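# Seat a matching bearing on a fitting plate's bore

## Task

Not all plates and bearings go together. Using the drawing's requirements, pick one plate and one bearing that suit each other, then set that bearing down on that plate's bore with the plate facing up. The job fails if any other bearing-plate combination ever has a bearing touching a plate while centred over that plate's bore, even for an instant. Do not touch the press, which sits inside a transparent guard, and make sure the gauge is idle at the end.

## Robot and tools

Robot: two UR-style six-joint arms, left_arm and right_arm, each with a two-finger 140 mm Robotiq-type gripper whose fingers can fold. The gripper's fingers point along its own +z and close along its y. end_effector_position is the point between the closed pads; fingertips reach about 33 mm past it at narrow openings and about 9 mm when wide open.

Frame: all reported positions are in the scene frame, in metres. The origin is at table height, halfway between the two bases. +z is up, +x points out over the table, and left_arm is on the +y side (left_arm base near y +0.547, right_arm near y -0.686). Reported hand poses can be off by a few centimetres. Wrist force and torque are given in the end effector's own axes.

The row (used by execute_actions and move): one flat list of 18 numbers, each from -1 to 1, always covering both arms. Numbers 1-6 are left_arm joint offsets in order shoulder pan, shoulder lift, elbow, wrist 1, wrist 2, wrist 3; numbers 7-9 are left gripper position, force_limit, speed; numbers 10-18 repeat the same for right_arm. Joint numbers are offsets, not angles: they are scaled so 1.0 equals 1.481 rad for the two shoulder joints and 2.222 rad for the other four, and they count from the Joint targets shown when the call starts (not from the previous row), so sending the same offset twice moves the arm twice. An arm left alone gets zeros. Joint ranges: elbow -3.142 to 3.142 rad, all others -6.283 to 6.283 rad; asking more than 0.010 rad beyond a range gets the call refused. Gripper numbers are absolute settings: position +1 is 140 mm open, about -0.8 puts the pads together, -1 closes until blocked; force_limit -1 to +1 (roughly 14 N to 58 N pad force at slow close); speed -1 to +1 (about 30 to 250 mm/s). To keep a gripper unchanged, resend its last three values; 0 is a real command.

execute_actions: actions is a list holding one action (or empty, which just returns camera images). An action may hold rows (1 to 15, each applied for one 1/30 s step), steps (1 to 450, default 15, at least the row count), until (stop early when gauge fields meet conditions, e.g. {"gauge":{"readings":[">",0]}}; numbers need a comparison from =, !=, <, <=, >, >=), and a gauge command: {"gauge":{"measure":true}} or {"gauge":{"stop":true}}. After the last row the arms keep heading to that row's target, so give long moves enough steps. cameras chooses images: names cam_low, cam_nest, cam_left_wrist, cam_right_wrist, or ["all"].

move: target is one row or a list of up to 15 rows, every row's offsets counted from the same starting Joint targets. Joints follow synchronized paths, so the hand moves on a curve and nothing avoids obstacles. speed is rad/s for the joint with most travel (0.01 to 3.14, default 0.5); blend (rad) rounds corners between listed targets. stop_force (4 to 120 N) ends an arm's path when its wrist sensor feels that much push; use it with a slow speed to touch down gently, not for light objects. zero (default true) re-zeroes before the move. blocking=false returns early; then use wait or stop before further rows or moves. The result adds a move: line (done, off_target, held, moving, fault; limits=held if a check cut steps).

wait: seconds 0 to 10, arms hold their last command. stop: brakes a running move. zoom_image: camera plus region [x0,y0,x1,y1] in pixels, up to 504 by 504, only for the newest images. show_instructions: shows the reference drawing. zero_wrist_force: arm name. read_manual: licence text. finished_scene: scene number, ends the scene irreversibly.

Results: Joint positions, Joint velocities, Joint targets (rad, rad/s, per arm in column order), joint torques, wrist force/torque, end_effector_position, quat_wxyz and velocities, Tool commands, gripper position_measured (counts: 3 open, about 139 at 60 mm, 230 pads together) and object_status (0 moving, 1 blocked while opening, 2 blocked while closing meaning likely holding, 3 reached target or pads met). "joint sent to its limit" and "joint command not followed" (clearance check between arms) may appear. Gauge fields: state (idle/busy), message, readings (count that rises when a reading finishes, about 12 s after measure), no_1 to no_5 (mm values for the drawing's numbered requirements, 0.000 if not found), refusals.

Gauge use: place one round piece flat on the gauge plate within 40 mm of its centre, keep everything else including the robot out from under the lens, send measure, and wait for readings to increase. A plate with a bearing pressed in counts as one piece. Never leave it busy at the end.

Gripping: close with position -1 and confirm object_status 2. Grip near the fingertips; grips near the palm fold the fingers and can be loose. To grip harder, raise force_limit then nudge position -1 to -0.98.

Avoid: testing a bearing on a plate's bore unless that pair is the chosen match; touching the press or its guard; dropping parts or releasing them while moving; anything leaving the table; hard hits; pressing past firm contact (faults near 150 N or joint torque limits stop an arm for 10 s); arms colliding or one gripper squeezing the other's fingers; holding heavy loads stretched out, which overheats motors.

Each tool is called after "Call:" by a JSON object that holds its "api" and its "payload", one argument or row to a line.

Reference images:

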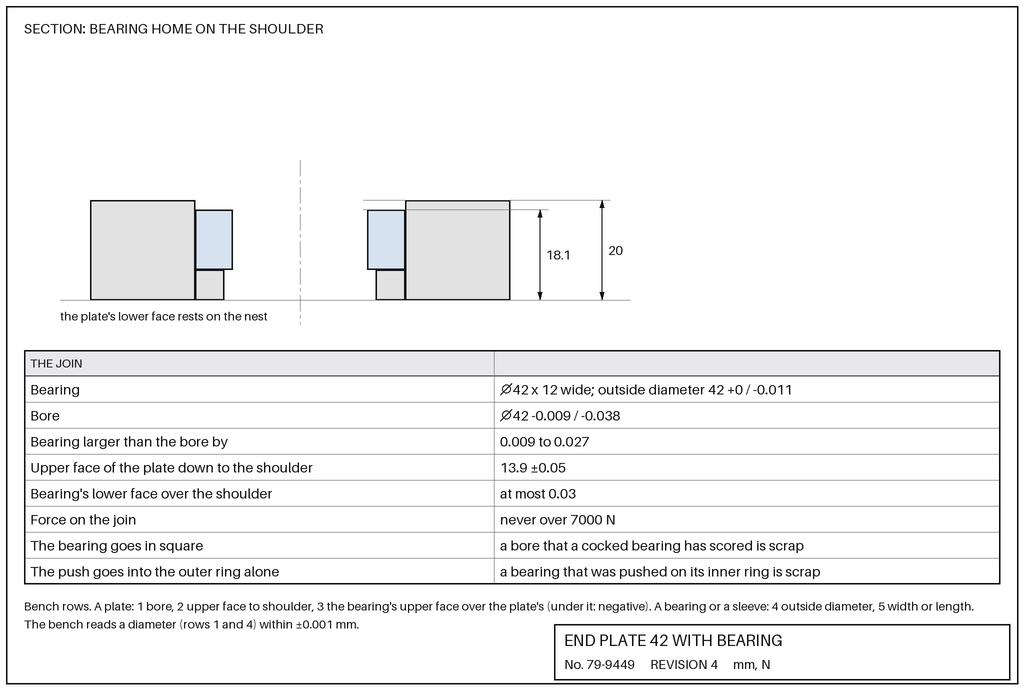

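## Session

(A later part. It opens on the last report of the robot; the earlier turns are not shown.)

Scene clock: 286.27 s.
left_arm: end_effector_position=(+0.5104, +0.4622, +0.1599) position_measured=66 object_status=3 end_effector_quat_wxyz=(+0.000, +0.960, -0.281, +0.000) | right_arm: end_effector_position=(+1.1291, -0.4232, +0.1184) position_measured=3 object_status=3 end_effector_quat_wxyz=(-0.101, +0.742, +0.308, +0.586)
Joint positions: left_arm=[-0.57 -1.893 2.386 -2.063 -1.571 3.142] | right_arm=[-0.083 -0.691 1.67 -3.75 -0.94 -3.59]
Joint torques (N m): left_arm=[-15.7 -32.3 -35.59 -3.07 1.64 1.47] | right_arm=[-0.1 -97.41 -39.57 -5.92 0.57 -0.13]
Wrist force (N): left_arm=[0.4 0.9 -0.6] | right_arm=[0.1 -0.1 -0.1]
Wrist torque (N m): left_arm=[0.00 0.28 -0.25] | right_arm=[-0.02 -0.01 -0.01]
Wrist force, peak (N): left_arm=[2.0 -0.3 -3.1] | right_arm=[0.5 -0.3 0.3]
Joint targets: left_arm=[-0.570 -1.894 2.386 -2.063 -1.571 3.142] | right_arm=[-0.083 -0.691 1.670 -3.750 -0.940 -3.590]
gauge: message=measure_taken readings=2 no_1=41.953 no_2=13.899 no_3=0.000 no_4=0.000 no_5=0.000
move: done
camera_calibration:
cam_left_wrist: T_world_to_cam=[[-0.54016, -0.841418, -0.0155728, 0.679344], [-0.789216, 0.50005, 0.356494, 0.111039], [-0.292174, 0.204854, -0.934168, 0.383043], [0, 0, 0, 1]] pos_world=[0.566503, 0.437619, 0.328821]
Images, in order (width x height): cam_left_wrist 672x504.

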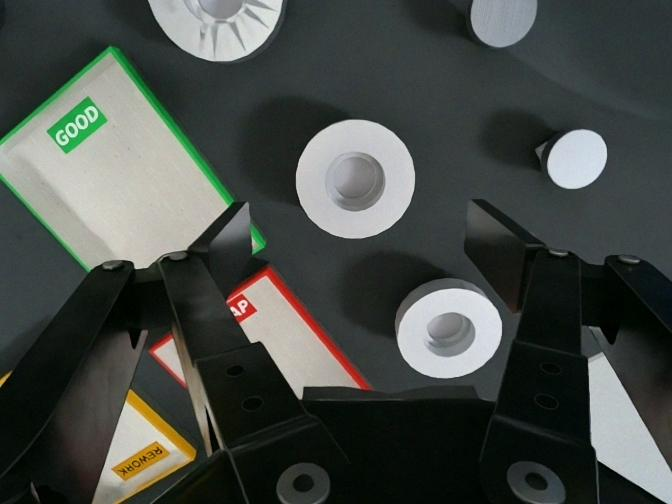

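Call:
{"api": "move", "payload": {
  "target": [
    [0.0009,0.1201,0.0556,-0.1355,0,0,0.5,0,-1,0,0,0,0,0,0,1,1,1],
    [0.0009,0.1201,0.0556,-0.1355,0,0,-1,0,-1,0,0,0,0,0,0,1,1,1]
  ],
  "speed": 0.2,
  "cameras": ["cam_left_wrist"]
}}

Call:
{"api": "wait", "payload": {
  "seconds": 1
}}

Call:
{"api": "move", "payload": {
  "target": [
    [-0.0009,-0.1201,-0.0556,0.1355,0,0,-1,0,-1,0,0,0,0,0,0,1,1,1],
    [0.1031,0.0751,-0.1573,0.1072,0,0,-1,0,-1,0,0,0,0,0,0,1,1,1],
    [0.2861,0.2385,-0.2054,0.0464,0,0,-1,0,-1,0,0,0,0,0,0,1,1,1],
    [0.4124,0.4107,-0.3706,0.0968,0,0,-1,0,-1,0,0,0,0,0,0,1,1,1]
  ],
  "speed": [0.25,0.35,0.35,0.25],
  "cameras": ["cam_left_wrist"]
}}

Call:
{"api": "move", "payload": {
  "target": [0,0.0243,0.0106,-0.0268,0,0,-1,0,-1,0,0,0,0,0,0,1,1,1],
  "speed": 0.015,
  "stop_force": 6
}}

Scene clock: 326.53 s.
left_arm: end_effector_position=(+0.5128, +0.4613, +0.0477) position_measured=105 object_status=0 end_effector_quat_wxyz=(+0.000, +0.960, -0.281, +0.000) | right_arm: end_effector_position=(+1.1291, -0.4232, +0.1184) position_measured=3 object_status=3 end_effector_quat_wxyz=(-0.101, +0.742, +0.308, +0.586)
Joint positions: left_arm=[-0.568 -1.716 2.51 -2.364 -1.571 3.142] | right_arm=[-0.083 -0.691 1.67 -3.75 -0.94 -3.59]
Joint torques (N m): left_arm=[15.86 -13.82 -28.6 -7.1 0.35 2.19] | right_arm=[0.6 -96.89 -39.99 -6.09 0.64 -0.19]
Wrist force (N): left_arm=[-5.7 0.8 -20.0] | right_arm=[0.1 0.2 0.2]
Wrist torque (N m): left_arm=[0.29 0.22 -0.30] | right_arm=[0.03 -0.01 -0.01]
Wrist force, peak (N): left_arm=[-7.2 1.0 -22.3] | right_arm=[0.3 0.0 0.5]
Joint targets: left_arm=[-0.568 -1.716 2.510 -2.364 -1.571 3.142] | right_arm=[-0.083 -0.691 1.670 -3.750 -0.940 -3.590]
gauge: message=measure_taken readings=2 no_1=41.953 no_2=13.899 no_3=0.000 no_4=0.000 no_5=0.000
move: done
camera_calibration:
cam_left_wrist: T_world_to_cam=[[-0.539033, -0.842141, -0.0155553, 0.677946], [-0.789767, 0.498918, 0.35686, 0.154136], [-0.292765, 0.204644, -0.934028, 0.279521], [0, 0, 0, 1]] pos_world=[0.569001, 0.436822, 0.216621]
Images, in order (width x height): cam_left_wrist 672x504.

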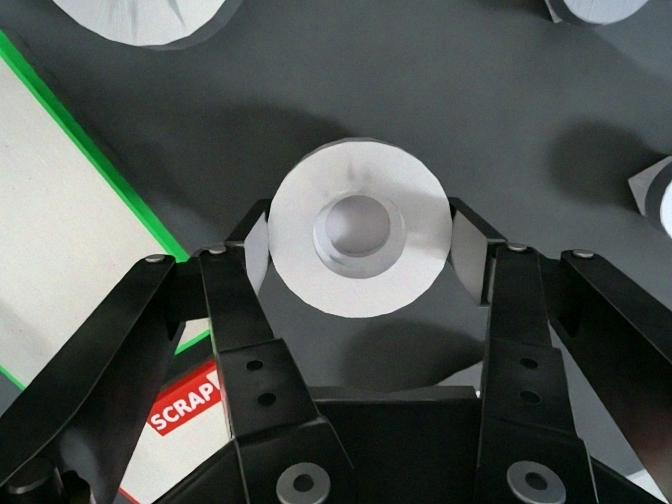

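Scene clock: 327.53 s.
left_arm: end_effector_position=(+0.5128, +0.4613, +0.0477) position_measured=105 object_status=2 end_effector_quat_wxyz=(+0.000, +0.960, -0.281, +0.000) | right_arm: end_effector_position=(+1.1291, -0.4232, +0.1184) position_measured=3 object_status=3 end_effector_quat_wxyz=(-0.101, +0.742, +0.308, +0.586)
Joint positions: left_arm=[-0.568 -1.716 2.51 -2.364 -1.571 3.142] | right_arm=[-0.083 -0.691 1.67 -3.75 -0.94 -3.59]
Joint torques (N m): left_arm=[12.96 -15.09 -28.44 -5.41 0.36 2.35] | right_arm=[-0.25 -97.51 -40.12 -6.23 0.44 -0.07]
Wrist force (N): left_arm=[-5.9 0.7 -20.0] | right_arm=[0.2 0.1 0.1]
Wrist torque (N m): left_arm=[0.26 0.27 -0.30] | right_arm=[0.03 -0.03 -0.01]
Wrist force, peak (N): left_arm=[-5.9 0.8 -20.3] | right_arm=[0.1 -0.3 0.4]
Joint targets: left_arm=[-0.568 -1.716 2.510 -2.364 -1.571 3.142] | right_arm=[-0.083 -0.691 1.670 -3.750 -0.940 -3.590]
Tool commands: left_gripper/position=-1.0 left_gripper/force_limit=+0.0 left_gripper/speed=-1.0 right_gripper/position=+1.0 right_gripper/force_limit=+1.0 right_gripper/speed=+1.0
gauge: message=measure_taken readings=2 no_1=41.953 no_2=13.899 no_3=0.000 no_4=0.000 no_5=0.000
wait: 1.00 s

Scene clock: 333.70 s.
left_arm: end_effector_position=(+0.9188, +0.7579, +0.0844) position_measured=105 object_status=2 end_effector_quat_wxyz=(+0.000, +1.000, +0.021, +0.000) | right_arm: end_effector_position=(+1.1291, -0.4232, +0.1184) position_measured=3 object_status=3 end_effector_quat_wxyz=(-0.101, +0.742, +0.308, +0.586)
Joint positions: left_arm=[0.042 -1.107 1.686 -2.149 -1.571 3.142] | right_arm=[-0.083 -0.691 1.67 -3.75 -0.94 -3.59]
Joint torques (N m): left_arm=[16.77 -80.02 -48.15 -3.31 0.26 2.51] | right_arm=[-1.36 -97.13 -39.75 -6.01 0.74 -0.24]
Wrist force (N): left_arm=[0.7 0.9 2.5] | right_arm=[0.3 0.0 -0.1]
Wrist torque (N m): left_arm=[-0.04 0.27 -0.25] | right_arm=[-0.01 -0.06 -0.01]
Wrist force, peak (N): left_arm=[-5.7 0.8 -19.6] | right_arm=[0.3 -0.5 -0.2]
Joint targets: left_arm=[0.043 -1.107 1.686 -2.149 -1.571 3.142] | right_arm=[-0.083 -0.691 1.670 -3.750 -0.940 -3.590]
gauge: message=measure_taken readings=2 no_1=41.953 no_2=13.899 no_3=0.000 no_4=0.000 no_5=0.000
move: done
camera_calibration:
cam_left_wrist: T_world_to_cam=[[0.0413005, -0.999025, -0.0155764, 0.732875], [-0.93313, -0.0441397, 0.356821, 0.857128], [-0.35716, -0.000202096, -0.934043, 0.586425], [0, 0, 0, 1]] pos_world=[0.978991, 0.770113, 0.253321]
Images, in order (width x height): cam_left_wrist 672x504.

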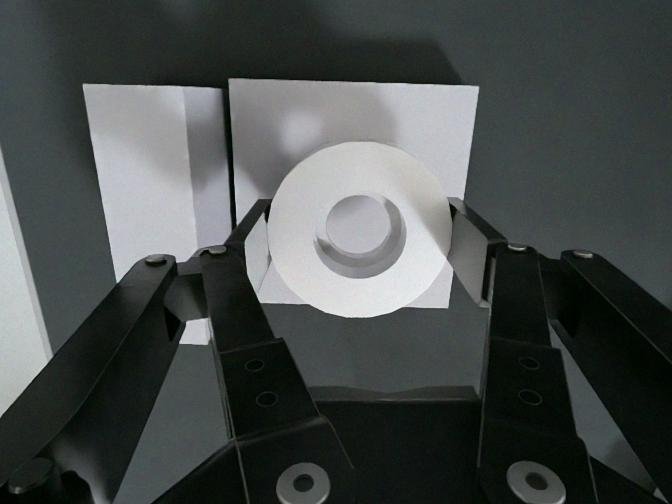

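Scene clock: 338.37 s.
left_arm: end_effector_position=(+0.9191, +0.7580, +0.0519) position_measured=105 object_status=2 end_effector_quat_wxyz=(+0.000, +1.000, +0.021, +0.000) | right_arm: end_effector_position=(+1.1291, -0.4232, +0.1184) position_measured=3 object_status=3 end_effector_quat_wxyz=(-0.101, +0.742, +0.308, +0.586)
Joint positions: left_arm=[0.043 -1.077 1.706 -2.2 -1.571 3.142] | right_arm=[-0.083 -0.691 1.67 -3.75 -0.94 -3.59]
Joint torques (N m): left_arm=[13.88 -101.15 -44.22 -3.03 0.3 2.51] | right_arm=[0.08 -99.04 -40.3 -6.39 0.61 -0.55]
Wrist force (N): left_arm=[-0.4 1.2 -1.5] | right_arm=[0.0 -0.1 0.3]
Wrist torque (N m): left_arm=[0.17 0.36 -0.32] | right_arm=[-0.03 -0.02 -0.01]
Wrist force, peak (N): left_arm=[-9.5 3.1 -21.7] | right_arm=[0.3 0.4 0.3]
Joint targets: left_arm=[0.043 -1.077 1.706 -2.200 -1.571 3.142] | right_arm=[-0.083 -0.691 1.670 -3.750 -0.940 -3.590]
gauge: message=measure_taken readings=2 no_1=41.953 no_2=13.899 no_3=0.000 no_4=0.000 no_5=0.000
move: contact (left_arm)

Call:
{"api": "move", "payload": {
  "target": [
    [0,0,0,0,0,0,0.5,0,-1,0,0,0,0,0,0,1,1,1],
    [0,-0.0209,-0.009,0.0232,0,0,0.5,0,-1,0,0,0,0,0,0,1,1,1],
    [-0.1269,-0.1931,0.1562,-0.0275,0,0,0.5,0,-1,0,0,0,0,0,0,1,1,1],
    [-0.3099,-0.3565,0.2043,0.0333,0,0,0.5,0,-1,0,0,0,0,0,0,1,1,1]
  ],
  "speed": [0.1,0.1,0.25,0.5]
}}

Call:
{"api": "execute_actions", "payload": {
  "actions": [
    {"gauge":{"measure":true},"steps":400,"until":{"gauge":{"readings":[">",2]}}}
  ]
}}

Scene clock: 355.47 s.
left_arm: end_effector_position=(+0.6602, +0.4698, +0.1600) position_measured=66 object_status=3 end_effector_quat_wxyz=(+0.000, +0.978, -0.207, +0.000) | right_arm: end_effector_position=(+1.1291, -0.4232, +0.1184) position_measured=3 object_status=3 end_effector_quat_wxyz=(-0.101, +0.742, +0.308, +0.586)
Joint positions: left_arm=[-0.416 -1.605 2.16 -2.126 -1.571 3.142] | right_arm=[-0.083 -0.691 1.67 -3.75 -0.94 -3.59]
Joint torques (N m): left_arm=[-13.13 -58.66 -35.07 -2.84 0.63 2.85] | right_arm=[0.43 -97.06 -41.52 -5.87 0.87 0.1]
Wrist force (N): left_arm=[0.8 1.0 -0.5] | right_arm=[0.2 0.0 -0.1]
Wrist torque (N m): left_arm=[0.00 0.16 -0.26] | right_arm=[0.01 -0.02 -0.01]
Wrist force, peak (N): left_arm=[-0.2 4.5 -1.6] | right_arm=[0.4 0.1 0.5]
Joint targets: left_arm=[-0.417 -1.605 2.160 -2.126 -1.571 3.142] | right_arm=[-0.083 -0.691 1.670 -3.750 -0.940 -3.590]
gauge: message=measure_taken readings=2 no_1=41.953 no_2=13.899 no_3=0.000 no_4=0.000 no_5=0.000
move: done

Scene clock: 367.67 s.
left_arm: end_effector_position=(+0.6601, +0.4698, +0.1600) position_measured=66 object_status=3 end_effector_quat_wxyz=(+0.000, +0.978, -0.207, +0.000) | right_arm: end_effector_position=(+1.1291, -0.4232, +0.1184) position_measured=3 object_status=3 end_effector_quat_wxyz=(-0.101, +0.742, +0.308, +0.586)
Joint positions: left_arm=[-0.417 -1.605 2.16 -2.126 -1.571 3.142] | right_arm=[-0.083 -0.691 1.67 -3.75 -0.94 -3.59]
Joint torques (N m): left_arm=[-13.63 -58.05 -35.04 -3 1.1 3.33] | right_arm=[0.13 -95.09 -42.03 -5.92 0.69 0.08]
Wrist force (N): left_arm=[1.1 0.8 -0.8] | right_arm=[0.3 0.1 0.3]
Wrist torque (N m): left_arm=[-0.03 0.09 -0.26] | right_arm=[0.02 -0.07 -0.01]
Wrist force, peak (N): left_arm=[1.1 1.3 -0.4] | right_arm=[0.5 0.0 0.3]
Joint targets: left_arm=[-0.417 -1.605 2.160 -2.126 -1.571 3.142] | right_arm=[-0.083 -0.691 1.670 -3.750 -0.940 -3.590]
Tool commands: left_gripper/position=+0.5 left_gripper/force_limit=+0.0 left_gripper/speed=-1.0 right_gripper/position=+1.0 right_gripper/force_limit=+1.0 right_gripper/speed=+1.0
gauge: message=measure_taken readings=3 no_1=41.984 no_2=13.900 no_3=0.000 no_4=0.000 no_5=0.000

Call:
{"api": "move", "payload": {
  "target": [
    [0,0,0,0,0,0,0.1,-1,0,0,0,0,0,0,0,1,1,1],
    [0.1837,0.1634,-0.0482,-0.0608,0,0,0.1,-1,0,0,0,0,0,0,0,1,1,1],
    [0.1837,0.2086,-0.0329,-0.1044,0,0,0.1,-1,0,0,0,0,0,0,0,1,1,1],
    [0.1837,0.2086,-0.0329,-0.1044,0,0,-1,-1,-1,0,0,0,0,0,0,1,1,1]
  ],
  "speed": [0.1,0.4,0.1,0.1]
}}

Call:
{"api": "move", "payload": {
  "target": [
    [0,-0.0452,-0.0153,0.0437,0,0,-1,-1,-1,0,0,0,0,0,0,1,1,1],
    [0.1266,0.1183,-0.1853,0.1047,0,0,-1,-1,-1,0,0,0,0,0,0,1,1,1]
  ],
  "speed": [0.1,0.2],
  "cameras": ["cam_left_wrist"]
}}

Call:
{"api": "zoom_image", "payload": {
  "camera": "cam_left_wrist",
  "region": [240, 100, 480, 340]
}}

Scene clock: 398.00 s.
left_arm: end_effector_position=(+0.7596, +0.6206, +0.0318) position_measured=168 object_status=2 end_effector_quat_wxyz=(+0.000, +0.997, -0.072, -0.002) | right_arm: end_effector_position=(+1.1291, -0.4232, +0.1184) position_measured=3 object_status=3 end_effector_quat_wxyz=(-0.101, +0.742, +0.308, +0.586)
Joint positions: left_arm=[-0.144 -1.296 2.087 -2.358 -1.571 3.142] | right_arm=[-0.083 -0.691 1.67 -3.75 -0.94 -3.59]
Joint torques (N m): left_arm=[4.01 -52.86 -22.81 -2.04 -0.9 3.46] | right_arm=[-0.38 -99.03 -42.44 -6.09 0.57 -0.36]
Wrist force (N): left_arm=[-3.7 0.3 -37.4] | right_arm=[0.1 0.1 0.1]
Wrist torque (N m): left_arm=[0.19 0.30 -0.20] | right_arm=[0.04 -0.02 -0.01]
Wrist force, peak (N): left_arm=[-3.7 0.3 -37.4] | right_arm=[0.4 -0.2 0.3]
Joint targets: left_arm=[-0.144 -1.296 2.087 -2.357 -1.571 3.142] | right_arm=[-0.083 -0.691 1.670 -3.750 -0.940 -3.590]
gauge: message=measure_taken readings=3 no_1=41.984 no_2=13.900 no_3=0.000 no_4=0.000 no_5=0.000
move: done

Scene clock: 401.67 s.
left_arm: end_effector_position=(+0.9189, +0.7585, +0.0996) position_measured=168 object_status=2 end_effector_quat_wxyz=(+0.000, +1.000, +0.021, +0.000) | right_arm: end_effector_position=(+1.1291, -0.4232, +0.1184) position_measured=3 object_status=3 end_effector_quat_wxyz=(-0.101, +0.742, +0.308, +0.586)
Joint positions: left_arm=[0.043 -1.121 1.675 -2.125 -1.571 3.142] | right_arm=[-0.083 -0.691 1.67 -3.75 -0.94 -3.59]
Joint torques (N m): left_arm=[16.35 -76.52 -46.9 -3.12 1.27 3.02] | right_arm=[-0.62 -99.13 -41.59 -5.92 0.56 -0.17]
Wrist force (N): left_arm=[0.4 0.8 0.9] | right_arm=[0.4 -0.2 0.2]
Wrist torque (N m): left_arm=[-0.09 0.34 -0.26] | right_arm=[-0.04 -0.09 -0.01]
Wrist force, peak (N): left_arm=[-3.2 0.4 -36.3] | right_arm=[0.5 0.1 0.4]
Joint targets: left_arm=[0.043 -1.121 1.675 -2.125 -1.571 3.142] | right_arm=[-0.083 -0.691 1.670 -3.750 -0.940 -3.590]
gauge: message=measure_taken readings=3 no_1=41.984 no_2=13.900 no_3=0.000 no_4=0.000 no_5=0.000
move: done
camera_calibration:
cam_left_wrist: T_world_to_cam=[[0.0419315, -0.998999, -0.0156021, 0.732981], [-0.933101, -0.0447383, 0.356821, 0.852159], [-0.357161, -0.000403674, -0.934043, 0.600779], [0, 0, 0, 1]] pos_world=[0.97899, 0.770614, 0.268521]
Images, in order (width x height): cam_left_wrist 672x504.

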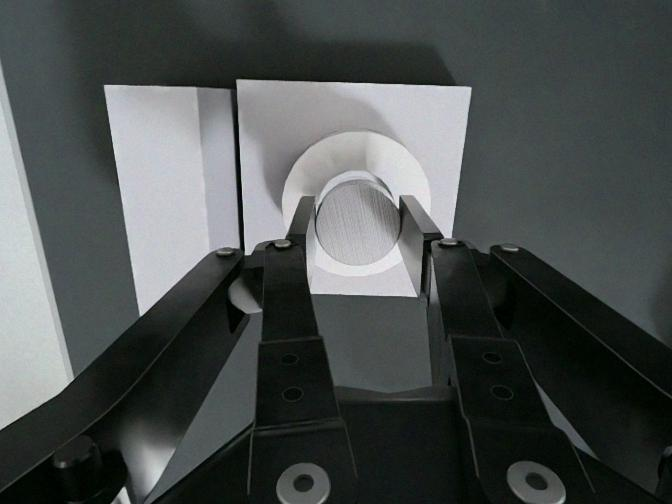

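Scaled by 2.100 from the camera's 672x504 image, which has a finer 960x720 frame.

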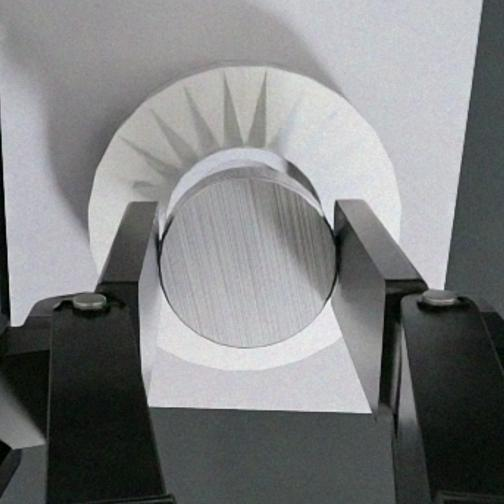

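Call:
{"api": "move", "payload": {
  "target": [0,0.017,0.0087,-0.02,0,0,-1,-1,-1,0,0,0,0,0,0,1,1,1],
  "speed": 0.013,
  "stop_force": 5,
  "cameras": ["cam_left_wrist"]
}}

Call:
{"api": "zoom_image", "payload": {
  "camera": "cam_left_wrist",
  "region": [240, 100, 480, 340]
}}

Scene clock: 434.63 s.
left_arm: end_effector_position=(+0.9189, +0.7586, +0.0775) position_measured=168 object_status=2 end_effector_quat_wxyz=(+0.000, +1.000, +0.021, +0.000) | right_arm: end_effector_position=(+1.1291, -0.4232, +0.1184) position_measured=3 object_status=3 end_effector_quat_wxyz=(-0.101, +0.742, +0.308, +0.586)
Joint positions: left_arm=[0.043 -1.101 1.69 -2.16 -1.571 3.142] | right_arm=[-0.083 -0.691 1.67 -3.75 -0.94 -3.59]
Joint torques (N m): left_arm=[12.62 -100.99 -45.57 -3.21 3.14 -1.37] | right_arm=[0.85 -98.79 -43.45 -6.05 0.57 -0.01]
Wrist force (N): left_arm=[-0.9 1.4 -2.7] | right_arm=[0.0 0.1 0.2]
Wrist torque (N m): left_arm=[0.03 0.26 -0.29] | right_arm=[0.02 0.01 -0.01]
Wrist force, peak (N): left_arm=[-7.7 1.4 -18.1] | right_arm=[0.2 -0.4 0.4]
Joint targets: left_arm=[0.043 -1.101 1.690 -2.160 -1.571 3.142] | right_arm=[-0.083 -0.691 1.670 -3.750 -0.940 -3.590]
gauge: message=measure_taken readings=3 no_1=41.984 no_2=13.900 no_3=0.000 no_4=0.000 no_5=0.000
move: contact (left_arm)
camera_calibration:
cam_left_wrist: T_world_to_cam=[[0.0420603, -0.998994, -0.0155442, 0.732586], [-0.933095, -0.0448379, 0.356823, 0.860248], [-0.357162, -0.000503935, -0.934042, 0.580156], [0, 0, 0, 1]] pos_world=[0.97909, 0.770714, 0.246321]
Images, in order (width x height): cam_left_wrist 672x504.

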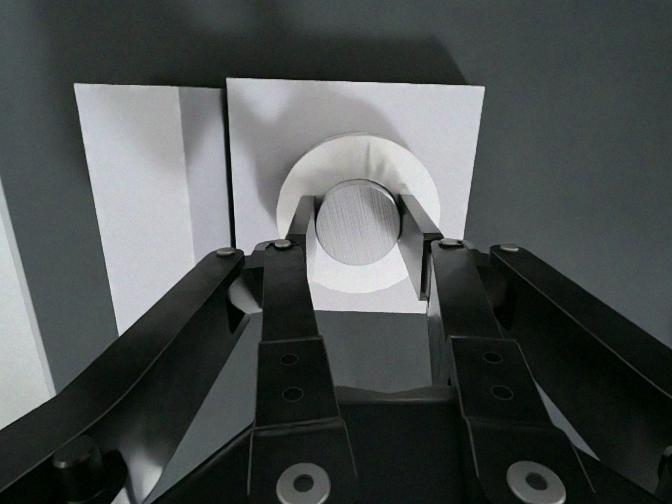

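Scaled by 2.100 from the camera's 672x504 image, which has a finer 960x720 frame.

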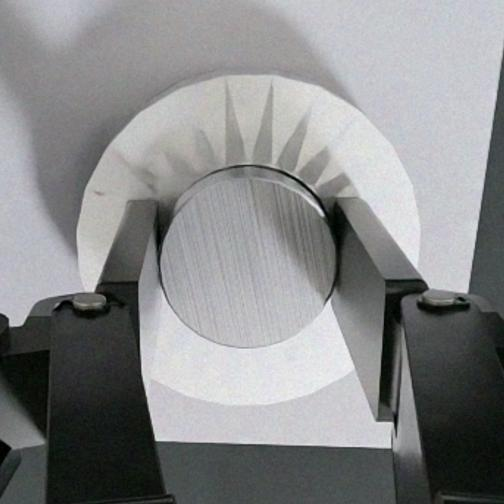

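Call:
{"api": "move", "payload": {
  "target": [
    [0,0,0,0,0,0,0.1,-1,-1,0,0,0,0,0,0,1,1,1],
    [0,-0.0135,-0.0068,0.0158,0,0,0.1,-1,-1,0,0,0,0,0,0,1,1,1],
    [-0.1269,-0.1769,0.1634,-0.0455,0,0,0.1,-1,-1,0,0,0,0,0,0,1,1,1]
  ],
  "speed": [0.1,0.08,0.25],
  "cameras": ["cam_low"]
}}

Call:
{"api": "zoom_image", "payload": {
  "camera": "cam_low",
  "region": [572, 260, 672, 350]
}}

Scene clock: 448.17 s.
left_arm: end_effector_position=(+0.7599, +0.6202, +0.0844) position_measured=117 object_status=3 end_effector_quat_wxyz=(+0.000, +0.997, -0.073, +0.000) | right_arm: end_effector_position=(+1.1291, -0.4232, +0.1184) position_measured=3 object_status=3 end_effector_quat_wxyz=(-0.101, +0.742, +0.308, +0.586)
Joint positions: left_arm=[-0.145 -1.363 2.053 -2.261 -1.571 3.142] | right_arm=[-0.083 -0.691 1.67 -3.75 -0.94 -3.59]
Joint torques (N m): left_arm=[-15.85 -76.66 -31.83 -8.35 3.06 -1.52] | right_arm=[0.41 -96.25 -43.58 -6.28 0.77 -0.21]
Wrist force (N): left_arm=[0.8 0.7 0.3] | right_arm=[0.2 -0.1 0.1]
Wrist torque (N m): left_arm=[-0.02 0.20 -0.18] | right_arm=[-0.03 -0.05 -0.01]
Wrist force, peak (N): left_arm=[-1.0 1.4 -2.0] | right_arm=[0.4 -0.1 0.4]
Joint targets: left_arm=[-0.145 -1.363 2.053 -2.261 -1.571 3.142] | right_arm=[-0.083 -0.691 1.670 -3.750 -0.940 -3.590]
gauge: message=measure_taken readings=3 no_1=41.984 no_2=13.900 no_3=0.000 no_4=0.000 no_5=0.000
move: done
Images, in order (width x height): cam_low 672x504.

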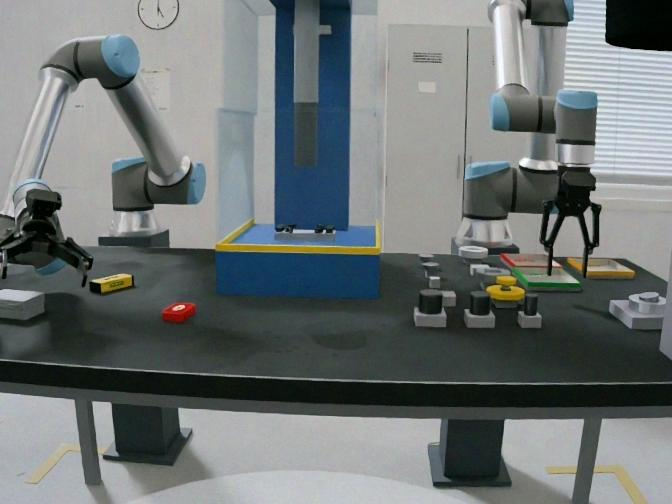

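Scaled by 5.040 from the camera's 672x504 image, which has a finer 960x720 frame.

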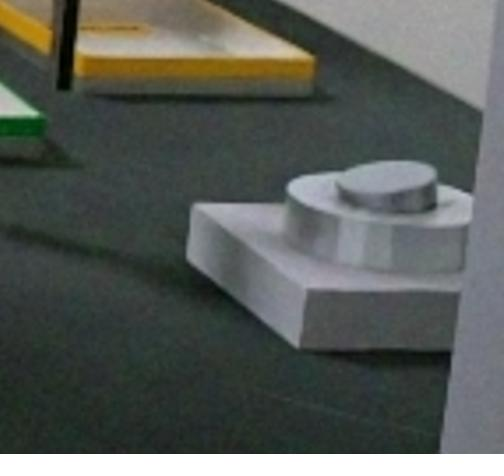

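Call:
{"api": "finished_scene", "payload": {
  "scene": 2
}}

The scene is finished: the task was done.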